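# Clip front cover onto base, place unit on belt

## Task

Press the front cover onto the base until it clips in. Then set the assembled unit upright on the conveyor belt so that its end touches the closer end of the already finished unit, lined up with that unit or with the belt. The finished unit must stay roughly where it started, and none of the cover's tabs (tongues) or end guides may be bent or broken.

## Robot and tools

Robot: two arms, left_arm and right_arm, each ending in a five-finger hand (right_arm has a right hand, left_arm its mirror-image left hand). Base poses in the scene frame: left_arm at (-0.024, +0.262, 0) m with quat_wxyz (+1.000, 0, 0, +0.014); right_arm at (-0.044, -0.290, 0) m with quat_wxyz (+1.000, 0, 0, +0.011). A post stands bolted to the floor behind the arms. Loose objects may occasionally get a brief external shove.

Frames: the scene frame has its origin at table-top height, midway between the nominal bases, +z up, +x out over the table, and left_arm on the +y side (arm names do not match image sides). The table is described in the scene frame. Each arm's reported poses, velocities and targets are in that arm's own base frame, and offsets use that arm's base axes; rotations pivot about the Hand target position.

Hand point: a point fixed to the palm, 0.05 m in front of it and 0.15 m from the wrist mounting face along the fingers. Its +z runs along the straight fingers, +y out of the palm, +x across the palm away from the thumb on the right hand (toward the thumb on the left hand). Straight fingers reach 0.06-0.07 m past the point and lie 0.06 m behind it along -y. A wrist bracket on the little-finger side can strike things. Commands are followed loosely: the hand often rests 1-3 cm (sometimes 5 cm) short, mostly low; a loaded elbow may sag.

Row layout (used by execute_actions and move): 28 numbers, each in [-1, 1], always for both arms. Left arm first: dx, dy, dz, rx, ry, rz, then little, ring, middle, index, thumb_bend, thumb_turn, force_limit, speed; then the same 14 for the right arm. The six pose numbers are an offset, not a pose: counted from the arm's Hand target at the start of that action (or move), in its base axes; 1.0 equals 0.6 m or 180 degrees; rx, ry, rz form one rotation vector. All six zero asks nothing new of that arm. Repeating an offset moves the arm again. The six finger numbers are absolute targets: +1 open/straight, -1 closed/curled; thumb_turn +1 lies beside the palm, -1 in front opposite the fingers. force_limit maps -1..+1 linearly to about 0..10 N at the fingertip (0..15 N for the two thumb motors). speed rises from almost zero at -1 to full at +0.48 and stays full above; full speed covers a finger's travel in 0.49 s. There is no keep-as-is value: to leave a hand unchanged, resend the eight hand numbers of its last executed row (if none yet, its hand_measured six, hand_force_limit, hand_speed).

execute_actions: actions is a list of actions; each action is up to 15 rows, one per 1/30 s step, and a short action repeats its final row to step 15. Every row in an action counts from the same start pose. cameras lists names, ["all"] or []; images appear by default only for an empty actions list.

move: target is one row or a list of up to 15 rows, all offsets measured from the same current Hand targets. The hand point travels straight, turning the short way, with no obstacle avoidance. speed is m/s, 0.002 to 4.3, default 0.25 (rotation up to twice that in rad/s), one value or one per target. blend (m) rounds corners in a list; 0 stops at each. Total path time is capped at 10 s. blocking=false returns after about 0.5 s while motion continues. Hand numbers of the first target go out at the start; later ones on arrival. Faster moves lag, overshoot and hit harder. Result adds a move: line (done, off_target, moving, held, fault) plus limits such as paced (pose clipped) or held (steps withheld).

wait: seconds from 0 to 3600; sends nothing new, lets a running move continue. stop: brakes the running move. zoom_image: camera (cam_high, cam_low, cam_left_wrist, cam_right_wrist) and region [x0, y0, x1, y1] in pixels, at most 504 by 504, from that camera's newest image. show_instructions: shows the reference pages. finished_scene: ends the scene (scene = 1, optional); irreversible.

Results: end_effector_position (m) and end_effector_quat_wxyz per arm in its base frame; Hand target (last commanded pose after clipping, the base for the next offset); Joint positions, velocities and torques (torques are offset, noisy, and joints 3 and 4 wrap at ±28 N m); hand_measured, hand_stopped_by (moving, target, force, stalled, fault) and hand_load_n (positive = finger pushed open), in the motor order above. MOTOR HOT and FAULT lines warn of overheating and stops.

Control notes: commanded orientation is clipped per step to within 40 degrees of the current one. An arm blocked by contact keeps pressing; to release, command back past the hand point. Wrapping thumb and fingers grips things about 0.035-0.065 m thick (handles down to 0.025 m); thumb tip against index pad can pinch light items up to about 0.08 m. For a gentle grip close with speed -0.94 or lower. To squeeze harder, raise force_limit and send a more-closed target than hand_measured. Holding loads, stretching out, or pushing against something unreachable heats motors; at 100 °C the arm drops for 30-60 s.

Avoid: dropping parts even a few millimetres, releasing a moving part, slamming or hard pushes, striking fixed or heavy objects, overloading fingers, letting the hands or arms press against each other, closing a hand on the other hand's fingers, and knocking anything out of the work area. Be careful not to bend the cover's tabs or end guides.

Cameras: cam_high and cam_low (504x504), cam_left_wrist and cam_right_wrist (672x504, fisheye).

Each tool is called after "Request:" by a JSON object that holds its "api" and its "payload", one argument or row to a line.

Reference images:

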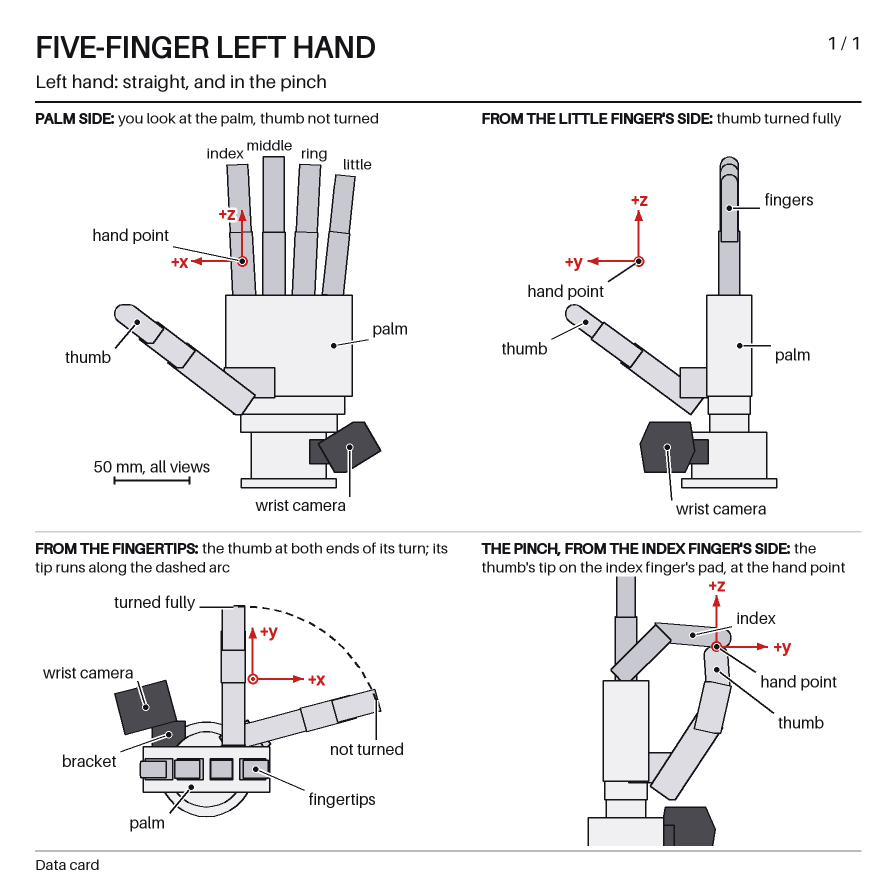

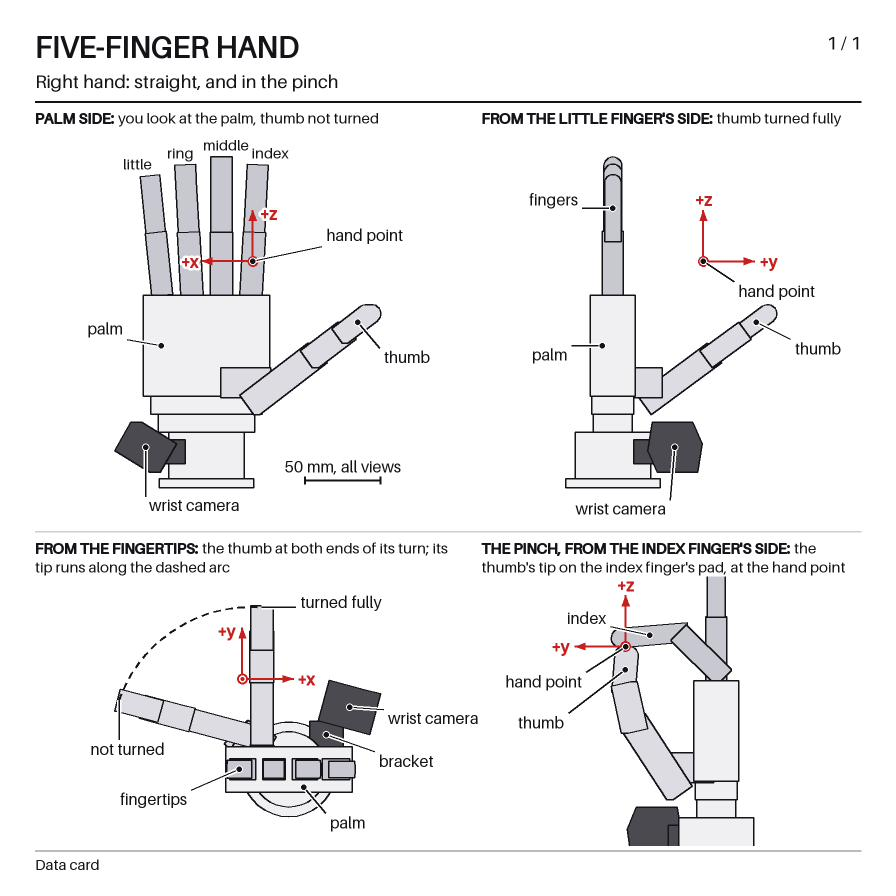

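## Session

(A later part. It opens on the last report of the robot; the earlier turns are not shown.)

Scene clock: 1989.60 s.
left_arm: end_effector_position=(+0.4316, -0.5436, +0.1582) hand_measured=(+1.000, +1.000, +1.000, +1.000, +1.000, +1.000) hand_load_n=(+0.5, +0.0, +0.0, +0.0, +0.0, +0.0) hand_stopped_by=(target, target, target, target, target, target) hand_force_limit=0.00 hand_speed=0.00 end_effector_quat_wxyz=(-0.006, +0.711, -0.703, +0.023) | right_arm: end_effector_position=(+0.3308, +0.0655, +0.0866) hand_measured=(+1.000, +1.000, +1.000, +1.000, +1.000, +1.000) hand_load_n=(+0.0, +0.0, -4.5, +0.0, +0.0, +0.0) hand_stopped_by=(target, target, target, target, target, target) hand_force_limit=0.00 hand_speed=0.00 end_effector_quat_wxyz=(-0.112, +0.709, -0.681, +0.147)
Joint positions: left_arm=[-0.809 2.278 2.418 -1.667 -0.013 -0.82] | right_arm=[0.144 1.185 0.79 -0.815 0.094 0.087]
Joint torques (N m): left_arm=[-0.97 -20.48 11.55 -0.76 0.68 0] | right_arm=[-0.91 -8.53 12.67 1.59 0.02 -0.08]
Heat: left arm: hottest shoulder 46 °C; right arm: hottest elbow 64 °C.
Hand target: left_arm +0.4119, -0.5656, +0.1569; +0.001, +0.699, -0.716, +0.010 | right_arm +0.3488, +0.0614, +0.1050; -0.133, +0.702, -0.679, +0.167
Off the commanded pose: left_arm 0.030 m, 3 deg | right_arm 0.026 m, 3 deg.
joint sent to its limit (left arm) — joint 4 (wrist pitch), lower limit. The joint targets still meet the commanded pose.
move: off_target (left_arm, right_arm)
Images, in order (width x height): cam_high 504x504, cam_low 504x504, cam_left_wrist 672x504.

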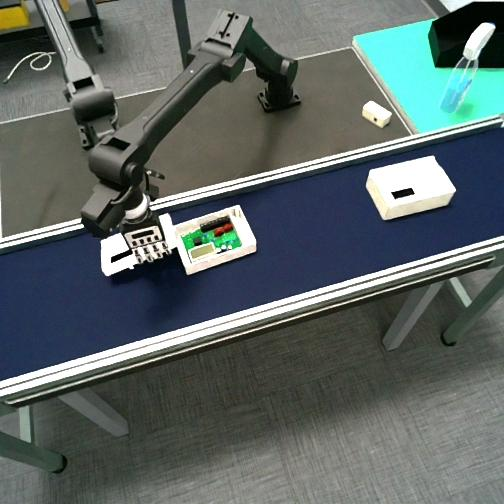

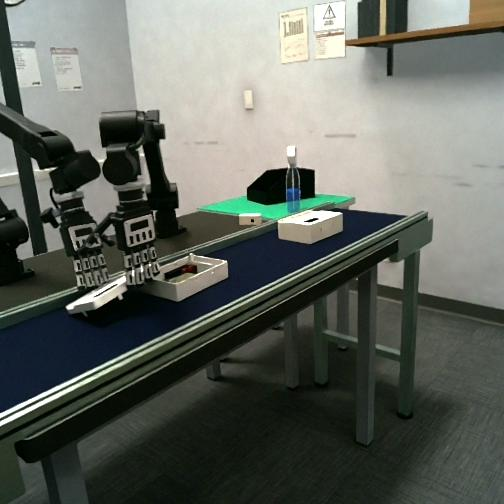

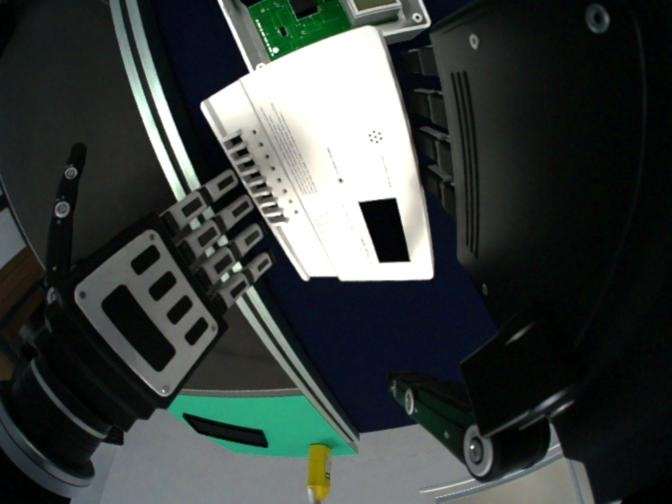

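Request:
{"api": "move", "payload": {
  "target": [
    [0.0,0.03,0.0,0,0,0, 1,1,1,1,1,1,0,0, 0.0,0.022,0.0,0,0,0, 1,1,1,1,1,1,0,0],
    [0.0,0.02,0.05,0,0,0, 1,1,1,1,1,1,0,0, 0.0,0.016,0.05,0,0,0, 1,1,1,1,1,1,0,0]
  ],
  "speed": 0.04,
  "cameras": ["cam_left_wrist","cam_low", "cam_high"]
}}

Request:
{"api": "zoom_image", "payload": {
  "camera": "cam_low",
  "region": [30, 210, 260, 350]
}}

Request:
{"api": "zoom_image", "payload": {
  "camera": "cam_high",
  "region": [90, 190, 280, 290]
}}

Scene clock: 2000.70 s.
left_arm: end_effector_position=(+0.4290, -0.5427, +0.1724) hand_measured=(+1.000, +1.000, +1.000, +1.000, +1.000, +1.000) hand_load_n=(+0.0, +0.0, +0.0, +0.0, +0.0, +0.0) hand_stopped_by=(target, target, target, target, target, target) hand_force_limit=0.00 hand_speed=0.00 end_effector_quat_wxyz=(-0.002, +0.710, -0.704, +0.030) | right_arm: end_effector_position=(+0.3264, +0.0654, +0.1094) hand_measured=(+1.000, +1.000, +1.000, +1.000, +1.000, +1.000) hand_load_n=(+0.0, +0.0, -3.5, -0.5, +0.0, +0.0) hand_stopped_by=(target, target, target, target, target, target) hand_force_limit=0.00 hand_speed=0.00 end_effector_quat_wxyz=(-0.105, +0.708, -0.682, +0.147)
Joint positions: left_arm=[-0.809 2.257 2.418 -1.672 -0.006 -0.817] | right_arm=[0.152 1.155 0.833 -0.9 0.105 0.096]
Joint torques (N m): left_arm=[-0.26 -23.71 9.11 -0.49 0.54 0.05] | right_arm=[0.91 -7.82 14.82 1.31 -0.04 0.11]
Heat: left arm: hottest shoulder 45 °C; right arm: hottest elbow 64 °C.
Hand target: left_arm +0.4120, -0.5536, +0.1869; +0.001, +0.698, -0.716, +0.010 | right_arm +0.3488, +0.0710, +0.1349; -0.132, +0.702, -0.679, +0.167
Off the commanded pose: left_arm 0.025 m, 3 deg | right_arm 0.035 m, 4 deg.
joint sent to its limit (left arm) — joint 4 (wrist pitch), lower limit. The joint targets are off in orientation, not in position.
move: off_target (left_arm, right_arm)
Images, in order (width x height): cam_high 504x504, cam_low 504x504, cam_left_wrist 672x504.

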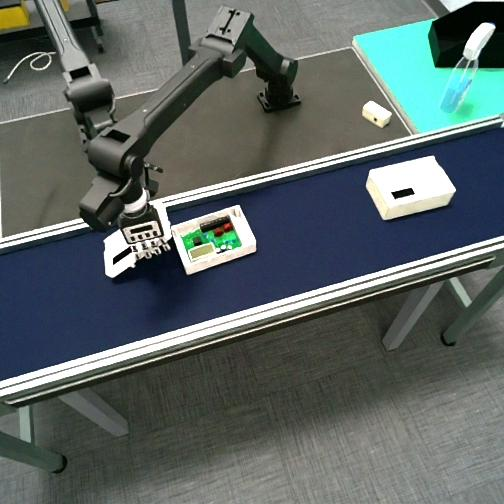

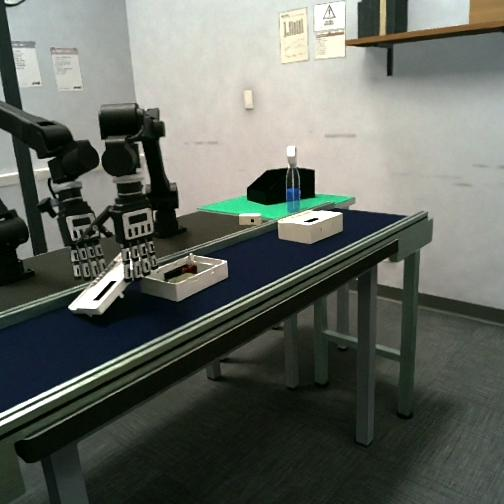

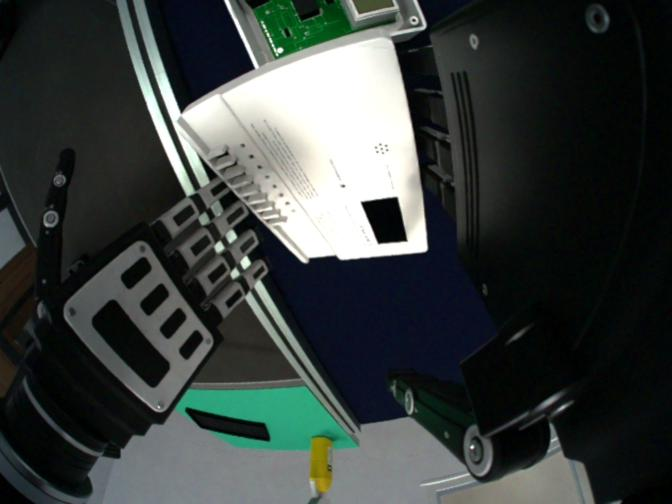

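Scaled by 2.191.

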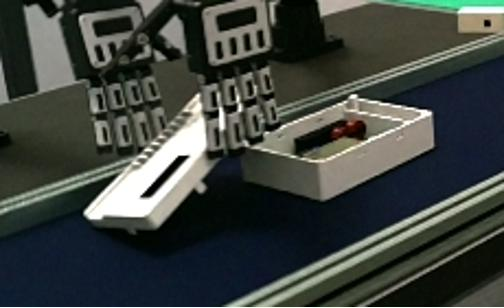

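Scaled by 2.653.

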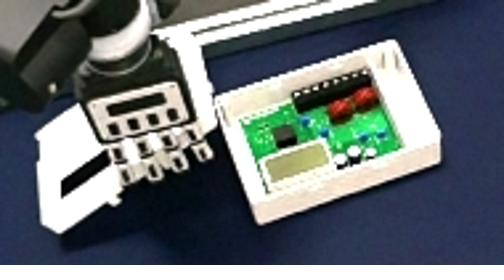

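Request:
{"api": "move", "payload": {
  "target": [
    [0.0,-0.1,0.0,0,0,0, 1,1,1,1,1,1,0,0, 0.0,-0.1,0.0,0,0,0, 1,1,1,1,1,1,0,0]
  ],
  "speed": 0.05,
  "cameras": ["cam_left_wrist","cam_low"]
}}

Request:
{"api": "zoom_image", "payload": {
  "camera": "cam_low",
  "region": [30, 210, 260, 350]
}}

Scene clock: 2007.77 s.
left_arm: end_effector_position=(+0.4127, -0.6033, +0.1850) hand_measured=(+1.000, +1.000, +1.000, +1.000, +1.000, +1.000) hand_load_n=(+0.5, +0.0, +0.0, +0.0, -0.5, +0.0) hand_stopped_by=(target, target, target, target, target, target) hand_force_limit=0.00 hand_speed=0.00 end_effector_quat_wxyz=(+0.012, +0.705, -0.705, +0.072) | right_arm: end_effector_position=(+0.3304, +0.0161, +0.1176) hand_measured=(+1.000, +1.000, +1.000, +1.000, +1.000, +1.000) hand_load_n=(+0.0, +0.0, +0.0, +0.0, +0.0, +0.0) hand_stopped_by=(target, target, target, target, target, target) hand_force_limit=0.00 hand_speed=0.00 end_effector_quat_wxyz=(-0.115, +0.706, -0.683, +0.146)
Joint positions: left_arm=[-0.877 2.339 2.593 -1.679 0.01 -0.878] | right_arm=[-0.014 1.138 0.84 -0.9 0.033 -0.054]
Joint torques (N m): left_arm=[1.03 -21.66 11.95 -0.03 0.17 -0.01] | right_arm=[-0.62 -7.06 13.5 1.73 -0.14 -0.07]
Heat: left arm: hottest shoulder 46 °C; right arm: hottest elbow 64 °C.
Hand target: left_arm +0.4118, -0.6137, +0.1870; +0.001, +0.698, -0.716, +0.010 | right_arm +0.3488, +0.0110, +0.1350; -0.133, +0.702, -0.679, +0.167
Off the commanded pose: left_arm 0.011 m, 7 deg | right_arm 0.026 m, 3 deg.
joint sent to its limit (left arm) — joint 4 (wrist pitch), lower limit. The joint targets are off in orientation, not in position.
move: off_target (left_arm, right_arm)
Images, in order (width x height): cam_low 504x504, cam_left_wrist 672x504.

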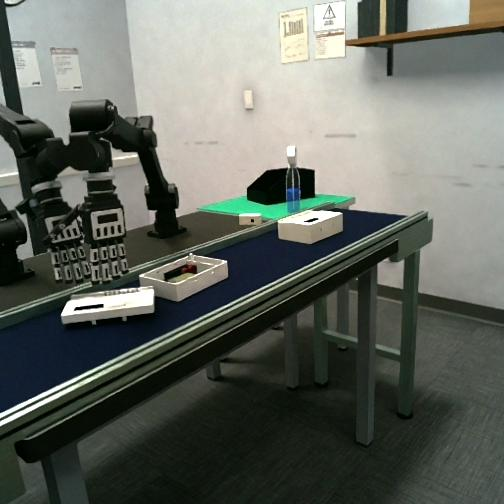

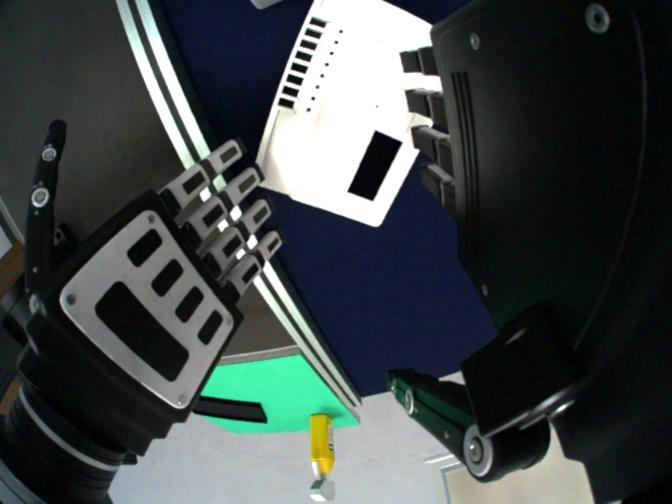

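Scaled by 2.191.

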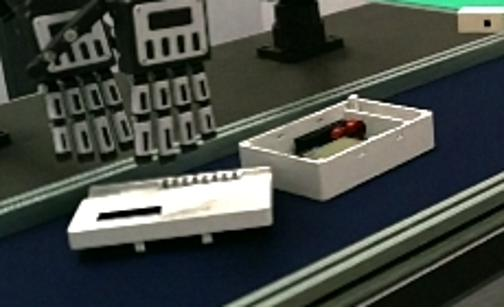

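Request:
{"api": "move", "payload": {
  "target": [
    [0.1,0.0,0.0,0,0,0, 1,1,1,1,1,1,0,0, -0.1,0.0,0.05,0,0,0, 1,1,1,1,1,1,0,0]
  ],
  "speed": 0.1,
  "cameras": ["cam_high"]
}}

Request:
{"api": "zoom_image", "payload": {
  "camera": "cam_high",
  "region": [90, 190, 280, 310]
}}

Scene clock: 2014.47 s.
left_arm: end_effector_position=(+0.4644, -0.6121, +0.1867) hand_measured=(+1.000, +1.000, +1.000, +1.000, +1.000, +1.000) hand_load_n=(+0.0, +0.0, +0.0, +0.0, +0.0, +0.0) hand_stopped_by=(target, target, target, target, target, target) hand_force_limit=0.00 hand_speed=0.00 end_effector_quat_wxyz=(+0.018, +0.712, -0.692, +0.120) | right_arm: end_effector_position=(+0.2938, +0.0161, +0.1692) hand_measured=(+1.000, +1.000, +1.000, +1.000, +1.000, +1.000) hand_load_n=(+0.0, +0.0, +0.0, +0.0, +0.0, +0.0) hand_stopped_by=(target, target, target, target, target, target) hand_force_limit=0.00 hand_speed=0.00 end_effector_quat_wxyz=(-0.140, +0.702, -0.677, +0.173)
Joint positions: left_arm=[-0.83 2.455 2.806 -1.68 0.021 -0.862] | right_arm=[-0.017 0.938 0.84 -1.024 0.029 -0.06]
Joint torques (N m): left_arm=[2.08 -22.07 11.92 0.23 0.13 0.11] | right_arm=[-0.91 -3.72 9.94 0.87 -0.15 -0.08]
Heat: left arm: hottest shoulder 45 °C; right arm: hottest elbow 64 °C.
Hand target: left_arm +0.4720, -0.6136, +0.1871; +0.001, +0.699, -0.716, +0.010 | right_arm +0.2888, +0.0110, +0.1650; -0.132, +0.702, -0.679, +0.167
Off the commanded pose: left_arm 0.008 m, 13 deg | right_arm 0.008 m, 1 deg.
joint sent to its limit (left arm) — joint 4 (wrist pitch), lower limit. The joint targets are off in orientation, not in position.
move: off_target (left_arm)

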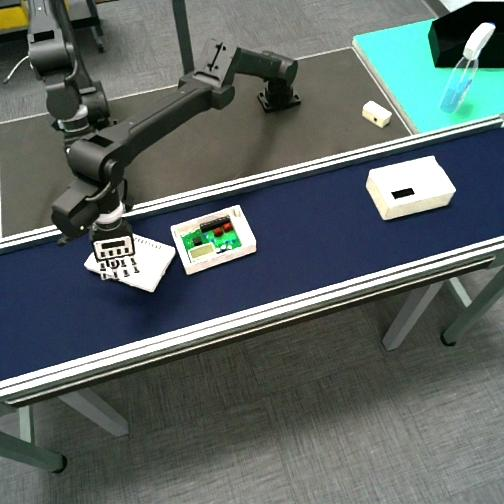

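Scaled by 2.653.

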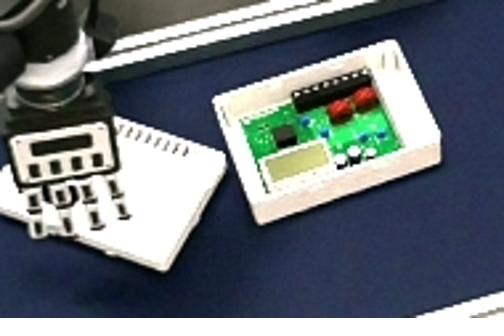

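Request:
{"api": "move", "payload": {
  "target": [
    [0.02,0.1,0.12,0,0,0, 1,1,1,1,1,1,0,0, 0,0.0,0.1,0,0,0, 1,1,1,1,1,1,0,0],
    [-0.1,0.7,0.14,0,0,0, 1,1,1,1,1,1,0,0, -0.05,0.0,0.15,0,0,0, 1,1,1,1,1,1,0,0]
  ],
  "speed": 0.25,
  "blend": 0.03,
  "cameras": ["cam_high"]
}}

Request:
{"api": "zoom_image", "payload": {
  "camera": "cam_high",
  "region": [70, 190, 270, 310]
}}

Scene clock: 2029.60 s.
left_arm: end_effector_position=(+0.4127, -0.1936, +0.2747) hand_measured=(+1.000, +1.000, +1.000, +1.000, +1.000, +1.000) hand_load_n=(+0.0, +0.0, +0.0, +0.0, +0.0, +0.0) hand_stopped_by=(target, target, target, target, target, target) hand_force_limit=0.00 hand_speed=0.00 end_effector_quat_wxyz=(+0.001, +0.702, -0.712, +0.009) | right_arm: end_effector_position=(+0.2536, +0.0159, +0.2372) hand_measured=(+1.000, +1.000, +1.000, +1.000, +1.000, +1.000) hand_load_n=(-0.5, +0.0, +0.0, +0.0, +0.0, +0.0) hand_stopped_by=(target, target, target, target, target, target) hand_force_limit=0.00 hand_speed=0.00 end_effector_quat_wxyz=(-0.123, +0.706, -0.680, +0.154)
Joint positions: left_arm=[-0.328 1.643 1.747 -1.66 0.01 -0.313] | right_arm=[-0.02 0.865 0.987 -1.298 0.028 -0.063]
Joint torques (N m): left_arm=[1.32 -14.1 7.2 0.55 0.1 0.12] | right_arm=[-0.97 -3.02 14.04 0.77 -0.15 -0.07]
Heat: left arm: hottest shoulder 45 °C; right arm: hottest elbow 62 °C.
Hand target: left_arm +0.4119, -0.1937, +0.2711; +0.001, +0.698, -0.716, +0.010 | right_arm +0.2588, +0.0111, +0.2550; -0.133, +0.702, -0.679, +0.167
Off the commanded pose: left_arm 0.004 m, 1 deg | right_arm 0.019 m, 2 deg.
move: off_target (right_arm)

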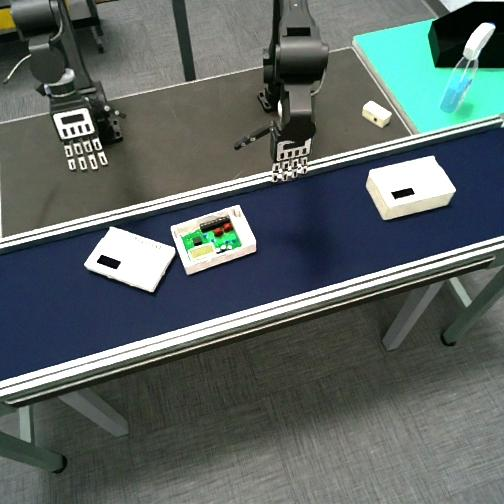

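Scaled by 2.520.

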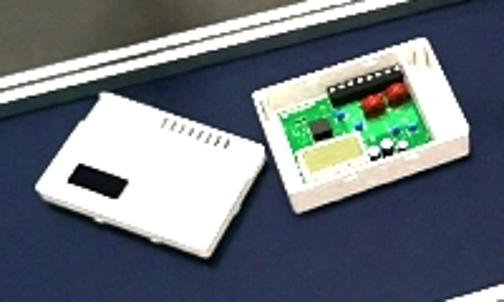

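Request:
{"api": "execute_actions", "payload": {
  "actions": [],
  "cameras": ["cam_high","cam_low"]
}}

Request:
{"api": "zoom_image", "payload": {
  "camera": "cam_high",
  "region": [70, 160, 300, 320]
}}

Scene clock: 2065.50 s.
left_arm: end_effector_position=(+0.4126, -0.1936, +0.2747) hand_measured=(+1.000, +1.000, +1.000, +1.000, +1.000, +1.000) hand_load_n=(+0.0, +0.0, +0.0, +0.0, -0.5, +0.0) hand_stopped_by=(target, target, target, target, target, target) hand_force_limit=0.00 hand_speed=0.00 end_effector_quat_wxyz=(+0.001, +0.702, -0.712, +0.009) | right_arm: end_effector_position=(+0.2536, +0.0159, +0.2372) hand_measured=(+1.000, +1.000, +1.000, +1.000, +1.000, +1.000) hand_load_n=(+0.0, +0.0, +0.0, +0.0, +0.0, +0.0) hand_stopped_by=(target, target, target, target, target, target) hand_force_limit=0.00 hand_speed=0.00 end_effector_quat_wxyz=(-0.123, +0.706, -0.680, +0.154)
Joint positions: left_arm=[-0.328 1.643 1.747 -1.66 0.01 -0.313] | right_arm=[-0.02 0.865 0.987 -1.298 0.028 -0.063]
Joint velocities: within noise
Joint torques (N m): left_arm=[1.44 -13.86 7.19 0.57 0.1 0.12] | right_arm=[-0.91 -3.02 14.04 0.76 -0.15 -0.08]
Heat: left arm: hottest shoulder 42 °C; right arm: hottest elbow 67 °C.
Hand target: left_arm +0.4119, -0.1937, +0.2711; +0.001, +0.698, -0.716, +0.010 | right_arm +0.2588, +0.0111, +0.2550; -0.133, +0.702, -0.679, +0.167
Off the commanded pose: left_arm 0.004 m, 1 deg | right_arm 0.019 m, 2 deg.
Images, in order (width x height): cam_high 504x504, cam_low 504x504.

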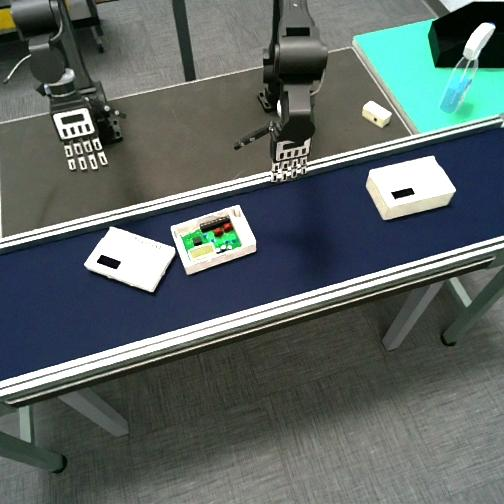

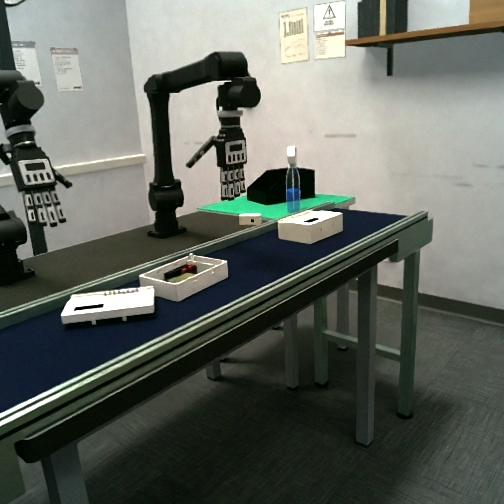

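Scaled by 2.191.

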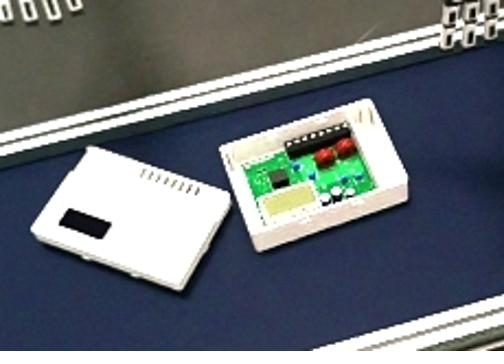

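Request:
{"api": "move", "payload": {
  "target": [
    [0.0885,-0.597,0,0,0,0.5,1,1,-0.5,-0.5,1,1,0,0, 0,0,0,0,0,0,1,1,1,1,1,1,0,0],
    [0.0885,-0.597,-0.2,0,0,0.5,1,1,-0.5,-0.5,1,1,0,0, 0,0,0,0,0,0,1,1,1,1,1,1,0,0]
  ],
  "speed": 0.25,
  "cameras": ["cam_high","cam_low"]
}}

Scene clock: 2149.03 s.
left_arm: end_effector_position=(+0.4719, -0.5427, +0.1500) hand_measured=(+1.000, +1.000, -0.500, -0.500, +1.000, +1.000) hand_load_n=(+0.0, +0.0, +0.0, +0.0, -0.5, +0.0) hand_stopped_by=(target, target, target, target, target, target) hand_force_limit=0.00 hand_speed=0.00 end_effector_quat_wxyz=(+0.009, +0.994, -0.108, -0.014) | right_arm: end_effector_position=(+0.2536, +0.0159, +0.2372) hand_measured=(+1.000, +1.000, +1.000, +1.000, +1.000, +1.000) hand_load_n=(+0.0, +0.0, +0.0, +0.0, +0.0, +0.0) hand_stopped_by=(target, target, target, target, target, target) hand_force_limit=0.00 hand_speed=0.00 end_effector_quat_wxyz=(-0.123, +0.706, -0.680, +0.154)
Joint positions: left_arm=[-0.799 2.129 2.134 -1.586 0.033 -2.153] | right_arm=[-0.02 0.865 0.987 -1.298 0.028 -0.063]
Joint torques (N m): left_arm=[0.67 -20.95 7.92 0.51 0.22 -0.02] | right_arm=[-0.91 -3.02 14.04 0.77 -0.15 -0.08]
Heat: left arm: hottest shoulder 40 °C; right arm: hottest elbow 70 °C.
Hand target: left_arm +0.4652, -0.5518, +0.1511; -0.006, +1.000, -0.012, +0.008 | right_arm +0.2588, +0.0111, +0.2550; -0.133, +0.702, -0.679, +0.167
Off the commanded pose: left_arm 0.012 m, 11 deg | right_arm 0.019 m, 2 deg.
joint sent to its limit (left arm) — joint 6 (wrist roll), lower limit. The joint targets are off in orientation, not in position.
move: off_target (left_arm)

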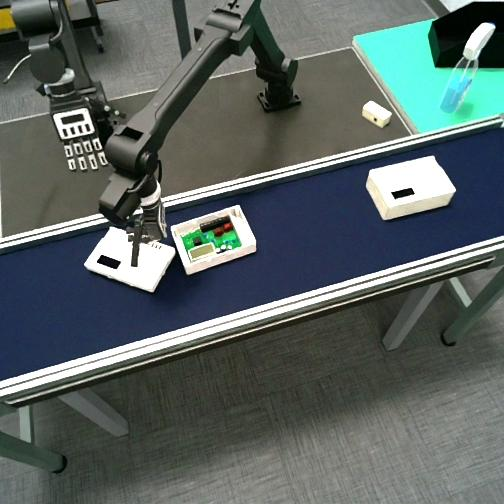

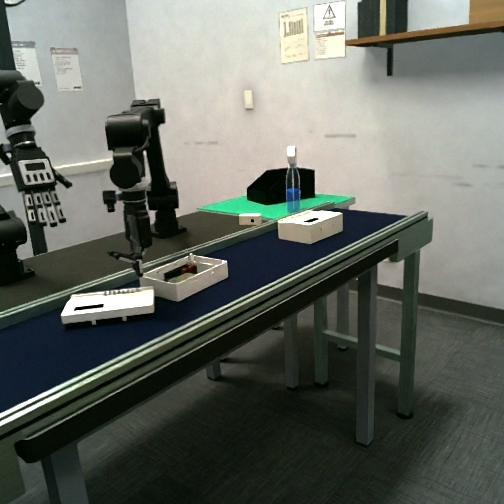

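Request:
{"api": "zoom_image", "payload": {
  "camera": "cam_high",
  "region": [70, 160, 300, 320]
}}

Request:
{"api": "zoom_image", "payload": {
  "camera": "cam_low",
  "region": [40, 180, 260, 340]
}}

Scaled by 2.191.

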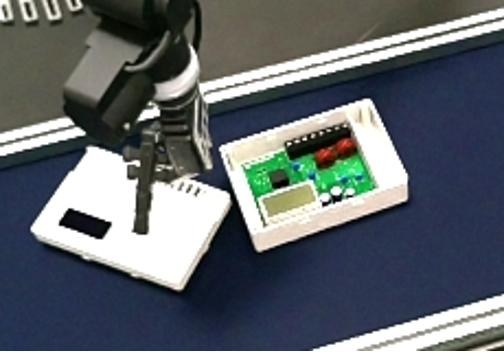

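Scaled by 2.291.

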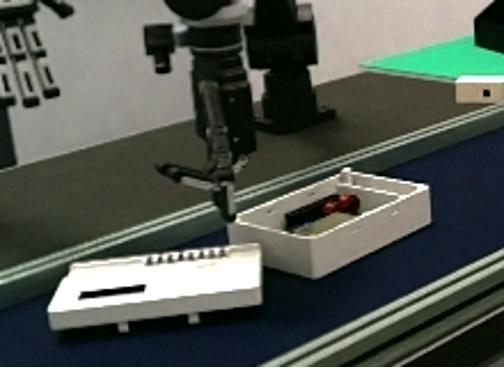

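Request:
{"api": "execute_actions", "payload": {
  "actions": [],
  "cameras": ["cam_left_wrist"]
}}

Scene clock: 2167.17 s.
left_arm: end_effector_position=(+0.4719, -0.5427, +0.1500) hand_measured=(+1.000, +1.000, -0.500, -0.500, +1.000, +1.000) hand_load_n=(+0.0, +0.0, +0.0, +0.5, +0.0, +0.0) hand_stopped_by=(target, target, target, target, target, target) hand_force_limit=0.00 hand_speed=0.00 end_effector_quat_wxyz=(+0.009, +0.994, -0.108, -0.014) | right_arm: end_effector_position=(+0.2536, +0.0159, +0.2372) hand_measured=(+1.000, +1.000, +1.000, +1.000, +1.000, +1.000) hand_load_n=(+0.0, +0.0, +0.0, +0.0, +0.0, +0.0) hand_stopped_by=(target, target, target, target, target, target) hand_force_limit=0.00 hand_speed=0.00 end_effector_quat_wxyz=(-0.123, +0.706, -0.680, +0.154)
Joint positions: left_arm=[-0.799 2.129 2.134 -1.586 0.033 -2.153] | right_arm=[-0.02 0.865 0.987 -1.298 0.028 -0.063]
Joint velocities: within noise
Joint torques (N m): left_arm=[0.79 -21.07 8.02 0.53 0.22 -0.03] | right_arm=[-0.91 -3.02 14.04 0.77 -0.15 -0.08]
Heat: left arm: hottest shoulder 41 °C; right arm: hottest elbow 70 °C.
Hand target: left_arm +0.4652, -0.5518, +0.1511; -0.006, +1.000, -0.012, +0.008 | right_arm +0.2588, +0.0111, +0.2550; -0.133, +0.702, -0.679, +0.167
Off the commanded pose: left_arm 0.012 m, 11 deg | right_arm 0.019 m, 2 deg.
Images, in order (width x height): cam_left_wrist 672x504.

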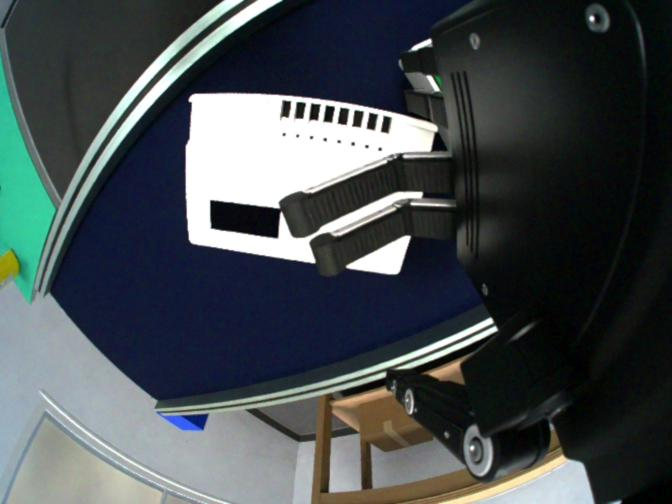

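Request:
{"api": "move", "payload": {
  "target": [
    [-0.0333,-0.025,0,0,0,-0.065,1,1,-0.5,-0.5,1,1,0,0, 0,0,0,0,0,0,1,1,1,1,1,1,0,0],
    [-0.0333,-0.025,-0.055,0,0,-0.065,1,1,-0.5,-0.5,1,1,0,0, 0,0,0,0,0,0,1,1,1,1,1,1,0,0]
  ],
  "speed": 0.1,
  "cameras": ["cam_high","cam_low","cam_left_wrist"]
}}

Request:
{"api": "zoom_image", "payload": {
  "camera": "cam_low",
  "region": [40, 180, 260, 340]
}}

Scene clock: 2184.13 s.
left_arm: end_effector_position=(+0.4466, -0.5654, +0.1200) hand_measured=(+1.000, +1.000, -0.500, -0.500, +1.000, +1.000) hand_load_n=(+0.0, +0.0, +0.0, +0.0, +0.0, +0.0) hand_stopped_by=(target, target, target, target, target, target) hand_force_limit=0.00 hand_speed=0.00 end_effector_quat_wxyz=(-0.001, +0.991, -0.137, +0.002) | right_arm: end_effector_position=(+0.2536, +0.0159, +0.2372) hand_measured=(+1.000, +1.000, +1.000, +1.000, +1.000, +1.000) hand_load_n=(+0.0, +0.0, +0.0, +0.0, +0.0, +0.0) hand_stopped_by=(target, target, target, target, target, target) hand_force_limit=0.00 hand_speed=0.00 end_effector_quat_wxyz=(-0.123, +0.706, -0.680, +0.154)
Joint positions: left_arm=[-0.857 2.127 2.054 -1.496 -0.005 -2.154] | right_arm=[-0.02 0.865 0.987 -1.298 0.028 -0.063]
Joint torques (N m): left_arm=[1.44 -20.89 7.35 0.57 -0.02 -0.03] | right_arm=[-0.91 -2.96 14.05 0.77 -0.15 -0.07]
Heat: left arm: hottest shoulder 41 °C; right arm: hottest elbow 70 °C.
Hand target: left_arm +0.4453, -0.5669, +0.1181; -0.005, +0.993, -0.114, +0.009 | right_arm +0.2588, +0.0111, +0.2550; -0.133, +0.702, -0.679, +0.167
Off the commanded pose: left_arm 0.003 m, 3 deg | right_arm 0.019 m, 2 deg.
joint sent to its limit (left arm) — joint 6 (wrist roll), lower limit. The joint targets still meet the commanded pose.
move: off_target (left_arm)

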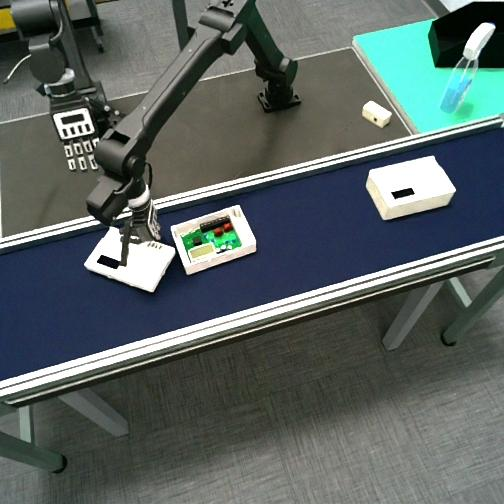

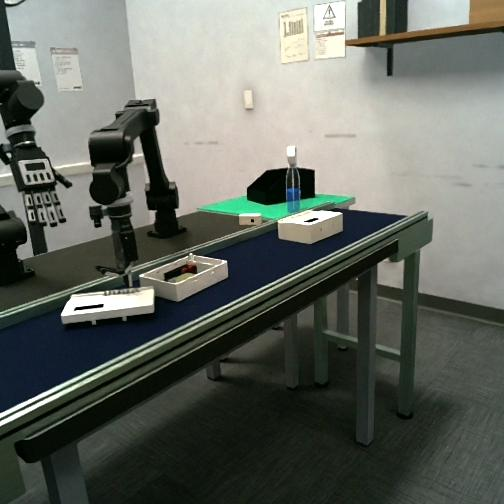

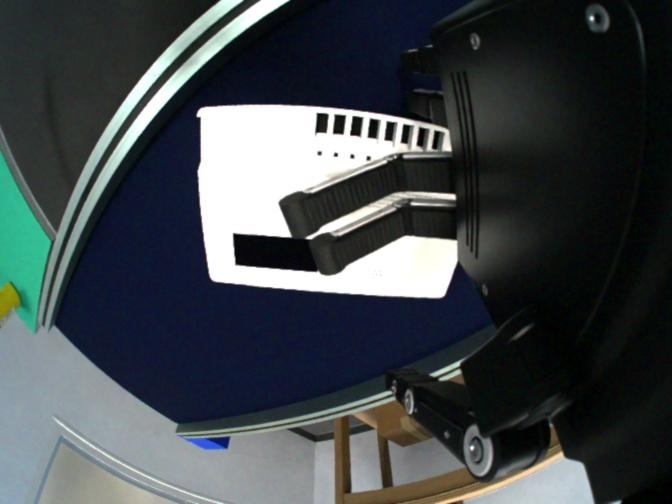

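Scaled by 2.291.

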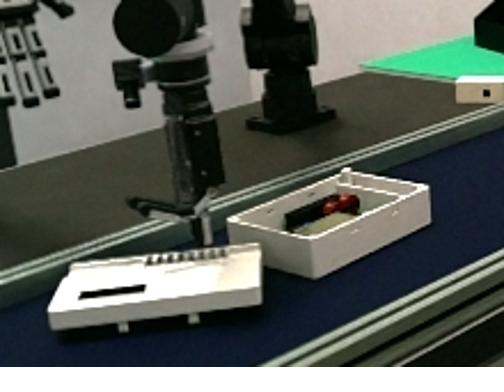

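Request:
{"api": "move", "payload": {
  "target": [0,0.055,0,0,0,-0.02,1,1,-0.5,-0.5,1,1,0,0, 0,0,0,0,0,0,1,1,1,1,1,1,0,0],
  "speed": 0.05,
  "cameras": ["cam_high"]
}}

Request:
{"api": "zoom_image", "payload": {
  "camera": "cam_high",
  "region": [70, 160, 300, 320]
}}

Scene clock: 2192.63 s.
left_arm: end_effector_position=(+0.4386, -0.5409, +0.1161) hand_measured=(+1.000, +1.000, -0.500, -0.500, +1.000, +1.000) hand_load_n=(+0.0, +0.0, +0.0, +0.0, +0.0, +0.0) hand_stopped_by=(target, target, target, target, target, target) hand_force_limit=0.00 hand_speed=0.00 end_effector_quat_wxyz=(-0.007, +0.989, -0.148, +0.005) | right_arm: end_effector_position=(+0.2536, +0.0159, +0.2372) hand_measured=(+1.000, +1.000, +1.000, +1.000, +1.000, +1.000) hand_load_n=(+0.0, +0.0, +0.0, +0.0, +0.0, +0.0) hand_stopped_by=(target, target, target, target, target, target) hand_force_limit=0.00 hand_speed=0.00 end_effector_quat_wxyz=(-0.123, +0.706, -0.680, +0.154)
Joint positions: left_arm=[-0.842 2.059 1.933 -1.446 -0.016 -2.117] | right_arm=[-0.02 0.865 0.987 -1.298 0.028 -0.063]
Joint torques (N m): left_arm=[2.55 -20.84 7.02 0.59 -0.03 0.12] | right_arm=[-0.91 -3.02 14.04 0.77 -0.15 -0.08]
Heat: left arm: hottest shoulder 42 °C; right arm: hottest elbow 70 °C.
Hand target: left_arm +0.4453, -0.5338, +0.1182; -0.005, +0.989, -0.145, +0.009 | right_arm +0.2588, +0.0111, +0.2550; -0.133, +0.702, -0.679, +0.167
Off the commanded pose: left_arm 0.010 m, 1 deg | right_arm 0.019 m, 2 deg.
move: done

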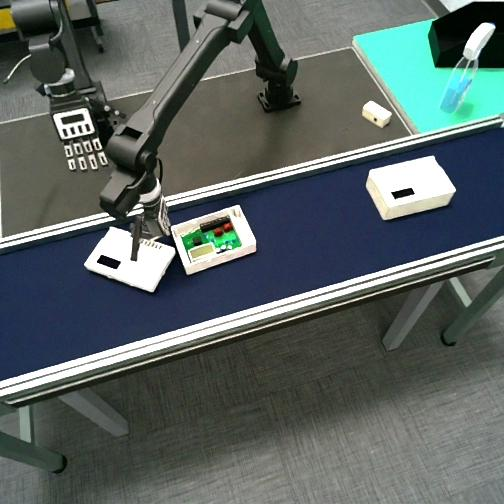

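Scaled by 2.191.

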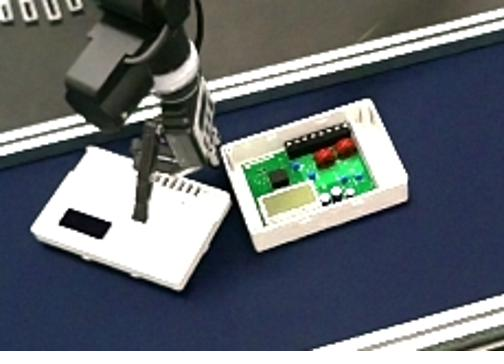

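Request:
{"api": "move", "payload": {
  "target": [0.012,0.035,0,0,0,0,1,1,-0.5,-0.5,1,1,0,0, 0,0,0,0,0,0,1,1,1,1,1,1,0,0],
  "speed": 0.05,
  "cameras": ["cam_high"]
}}

Request:
{"api": "zoom_image", "payload": {
  "camera": "cam_high",
  "region": [70, 160, 300, 320]
}}

Scene clock: 2199.13 s.
left_arm: end_effector_position=(+0.4430, -0.5237, +0.1139) hand_measured=(+1.000, +1.000, -0.500, -0.500, +1.000, +1.000) hand_load_n=(+0.0, -0.5, +0.0, +0.0, +0.0, +0.0) hand_stopped_by=(target, target, target, target, target, target) hand_force_limit=0.00 hand_speed=0.00 end_effector_quat_wxyz=(-0.006, +0.989, -0.150, +0.004) | right_arm: end_effector_position=(+0.2536, +0.0159, +0.2372) hand_measured=(+1.000, +1.000, +1.000, +1.000, +1.000, +1.000) hand_load_n=(+0.0, +0.0, +0.0, +0.0, +0.0, +0.0) hand_stopped_by=(target, target, target, target, target, target) hand_force_limit=0.00 hand_speed=0.00 end_effector_quat_wxyz=(-0.123, +0.706, -0.680, +0.154)
Joint positions: left_arm=[-0.818 2.033 1.884 -1.424 -0.014 -2.087] | right_arm=[-0.02 0.865 0.987 -1.298 0.028 -0.063]
Joint torques (N m): left_arm=[3.02 -20.66 7.04 0.46 -0.09 0.14] | right_arm=[-0.91 -2.96 14.04 0.77 -0.15 -0.07]
Heat: left arm: hottest shoulder 43 °C; right arm: hottest elbow 70 °C.
Hand target: left_arm +0.4524, -0.5128, +0.1181; -0.005, +0.989, -0.145, +0.009 | right_arm +0.2588, +0.0111, +0.2550; -0.133, +0.702, -0.679, +0.167
Off the commanded pose: left_arm 0.015 m, 1 deg | right_arm 0.019 m, 2 deg.
move: off_target (left_arm)

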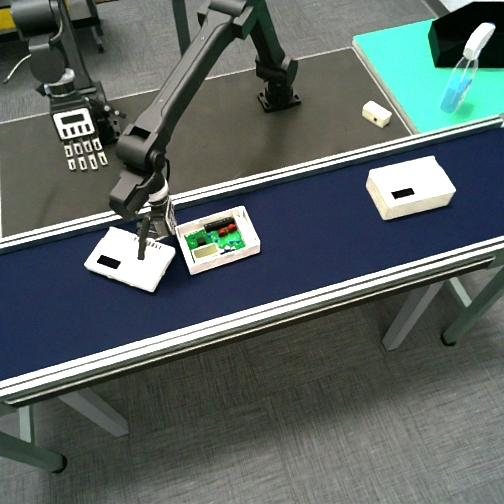

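Scaled by 2.191.

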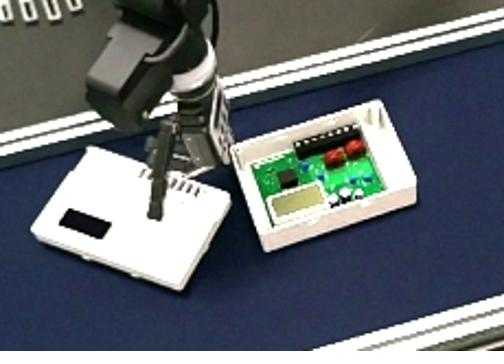

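Request:
{"api": "move", "payload": {
  "target": [0.006,0.02,0,0,0,0,1,1,-0.5,-0.5,1,1,0,0, 0,0,0,0,0,0,1,1,1,1,1,1,0,0],
  "speed": 0.05,
  "cameras": ["cam_high"]
}}

Request:
{"api": "zoom_image", "payload": {
  "camera": "cam_high",
  "region": [150, 180, 280, 290]
}}

Scene clock: 2210.40 s.
left_arm: end_effector_position=(+0.4478, -0.5113, +0.1138) hand_measured=(+1.000, +1.000, -0.500, -0.500, +1.000, +1.000) hand_load_n=(+0.0, -1.0, +0.0, +0.0, +0.0, +0.0) hand_stopped_by=(target, target, target, target, target, target) hand_force_limit=0.00 hand_speed=0.00 end_effector_quat_wxyz=(-0.006, +0.989, -0.150, +0.004) | right_arm: end_effector_position=(+0.2536, +0.0159, +0.2372) hand_measured=(+1.000, +1.000, +1.000, +1.000, +1.000, +1.000) hand_load_n=(+0.0, +0.0, +0.0, +0.0, +0.0, +0.0) hand_stopped_by=(target, target, target, target, target, target) hand_force_limit=0.00 hand_speed=0.00 end_effector_quat_wxyz=(-0.123, +0.706, -0.680, +0.154)
Joint positions: left_arm=[-0.799 2.015 1.856 -1.413 -0.014 -2.069] | right_arm=[-0.02 0.865 0.987 -1.298 0.028 -0.063]
Joint torques (N m): left_arm=[3.02 -20.37 7.05 0.4 -0.08 0.15] | right_arm=[-0.91 -3.02 14.04 0.77 -0.15 -0.07]
Heat: left arm: hottest shoulder 44 °C; right arm: hottest elbow 71 °C.
Hand target: left_arm +0.4560, -0.5007, +0.1181; -0.005, +0.989, -0.145, +0.008 | right_arm +0.2588, +0.0111, +0.2550; -0.133, +0.702, -0.679, +0.167
Off the commanded pose: left_arm 0.014 m, 1 deg | right_arm 0.019 m, 2 deg.
move: off_target (left_arm)

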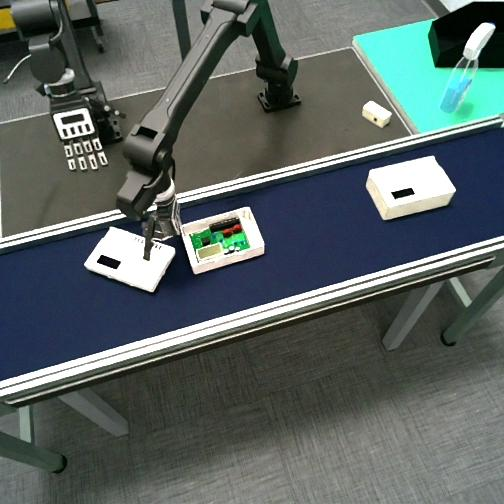

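Scaled by 3.877.

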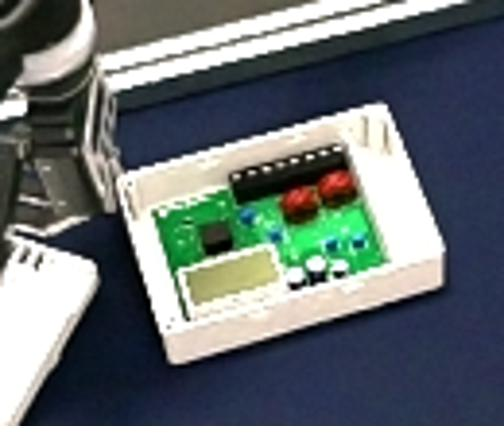

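Request:
{"api": "move", "payload": {
  "target": [0.002,0.012,0,0,0,0,1,1,-0.5,-0.5,1,1,0,0, 0,0,0,0,0,0,1,1,1,1,1,1,0,0],
  "speed": 0.05,
  "cameras": ["cam_high"]
}}

Request:
{"api": "zoom_image", "payload": {
  "camera": "cam_high",
  "region": [150, 180, 280, 290]
}}

Scene clock: 2224.23 s.
left_arm: end_effector_position=(+0.4486, -0.5055, +0.1145) hand_measured=(+1.000, +1.000, -0.500, -0.500, +1.000, +1.000) hand_load_n=(+0.0, -1.0, +0.0, +0.0, +0.0, +0.0) hand_stopped_by=(target, target, target, target, target, target) hand_force_limit=0.00 hand_speed=0.00 end_effector_quat_wxyz=(-0.005, +0.989, -0.151, +0.005) | right_arm: end_effector_position=(+0.2536, +0.0159, +0.2372) hand_measured=(+1.000, +1.000, +1.000, +1.000, +1.000, +1.000) hand_load_n=(+0.0, +0.0, +0.0, +0.0, +0.0, -0.5) hand_stopped_by=(target, target, target, target, target, target) hand_force_limit=0.00 hand_speed=0.00 end_effector_quat_wxyz=(-0.123, +0.706, -0.680, +0.154)
Joint positions: left_arm=[-0.791 2.003 1.838 -1.404 -0.014 -2.06] | right_arm=[-0.02 0.865 0.987 -1.298 0.028 -0.063]
Joint torques (N m): left_arm=[3.14 -20.25 6.95 0.32 -0.07 0.14] | right_arm=[-0.91 -2.96 14.04 0.77 -0.15 -0.08]
Heat: left arm: hottest shoulder 44 °C; right arm: hottest elbow 71 °C.
Hand target: left_arm +0.4571, -0.4936, +0.1181; -0.005, +0.989, -0.145, +0.008 | right_arm +0.2588, +0.0111, +0.2550; -0.133, +0.702, -0.679, +0.167
Off the commanded pose: left_arm 0.015 m, 1 deg | right_arm 0.019 m, 2 deg.
move: off_target (left_arm)

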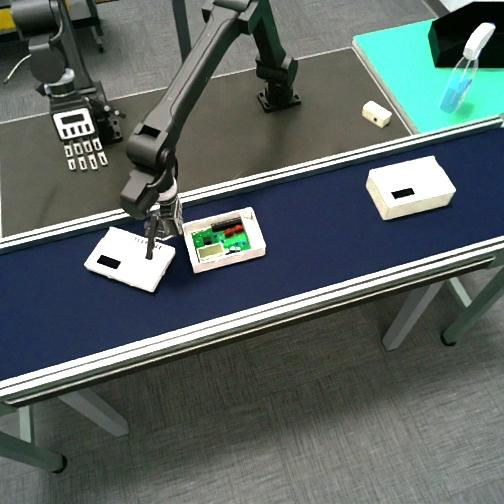

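Scaled by 3.877.

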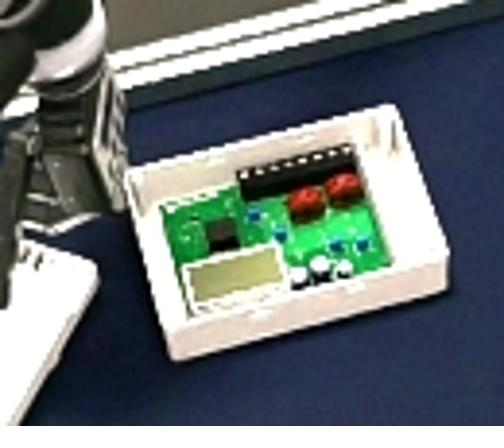

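Request:
{"api": "move", "payload": {
  "target": [0.03,-0.02,0.01,0,0,0,1,1,-0.5,-0.5,1,1,0,0, 0,0,0,0,0,0,1,1,1,1,1,1,0,0],
  "speed": 0.05,
  "cameras": ["cam_high","cam_low"]
}}

Request:
{"api": "zoom_image", "payload": {
  "camera": "cam_low",
  "region": [40, 200, 240, 330]
}}

Scene clock: 2257.43 s.
left_arm: end_effector_position=(+0.4566, -0.5081, +0.1228) hand_measured=(+1.000, +1.000, -0.500, -0.500, +1.000, +1.000) hand_load_n=(-1.0, +0.0, +0.0, +0.0, +0.0, +0.0) hand_stopped_by=(target, target, target, target, target, target) hand_force_limit=0.00 hand_speed=0.00 end_effector_quat_wxyz=(-0.005, +0.989, -0.150, +0.005) | right_arm: end_effector_position=(+0.2536, +0.0159, +0.2372) hand_measured=(+1.000, +1.000, +1.000, +1.000, +1.000, +1.000) hand_load_n=(+0.0, +0.0, +0.0, +0.0, +0.0, +0.0) hand_stopped_by=(target, target, target, target, target, target) hand_force_limit=0.00 hand_speed=0.00 end_effector_quat_wxyz=(-0.123, +0.706, -0.680, +0.154)
Joint positions: left_arm=[-0.785 2.02 1.887 -1.435 -0.014 -2.054] | right_arm=[-0.02 0.865 0.987 -1.298 0.028 -0.063]
Joint torques (N m): left_arm=[3.14 -17.2 11.63 -0.4 -0.07 0.15] | right_arm=[-0.97 -3.02 14.04 0.77 -0.15 -0.08]
Heat: left arm: hottest shoulder 44 °C; right arm: hottest elbow 71 °C.
Hand target: left_arm +0.4751, -0.5057, +0.1242; -0.005, +0.989, -0.145, +0.009 | right_arm +0.2588, +0.0111, +0.2550; -0.133, +0.702, -0.679, +0.167
Off the commanded pose: left_arm 0.019 m, 1 deg | right_arm 0.019 m, 2 deg.
move: off_target (left_arm)

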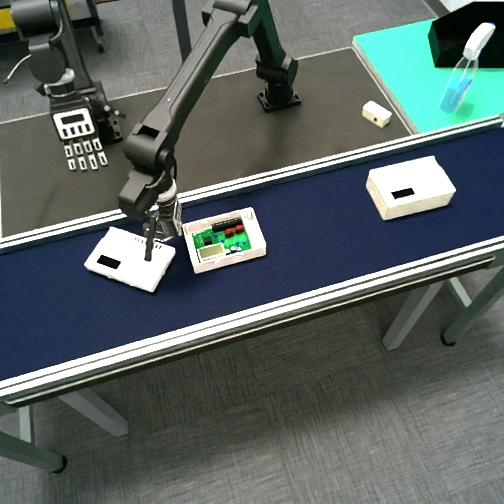

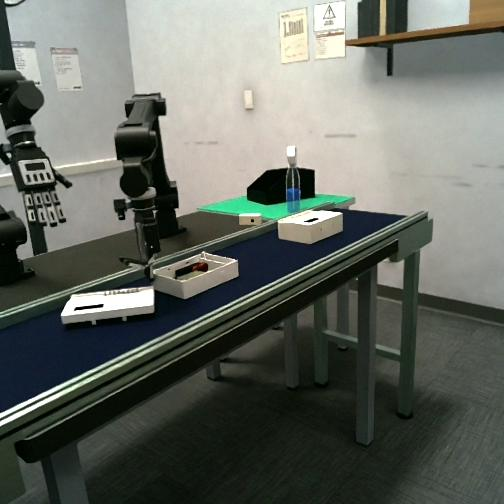

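Scaled by 2.520.

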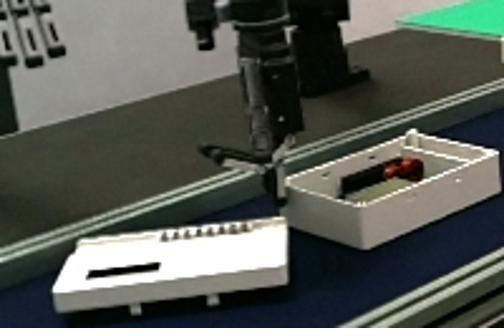

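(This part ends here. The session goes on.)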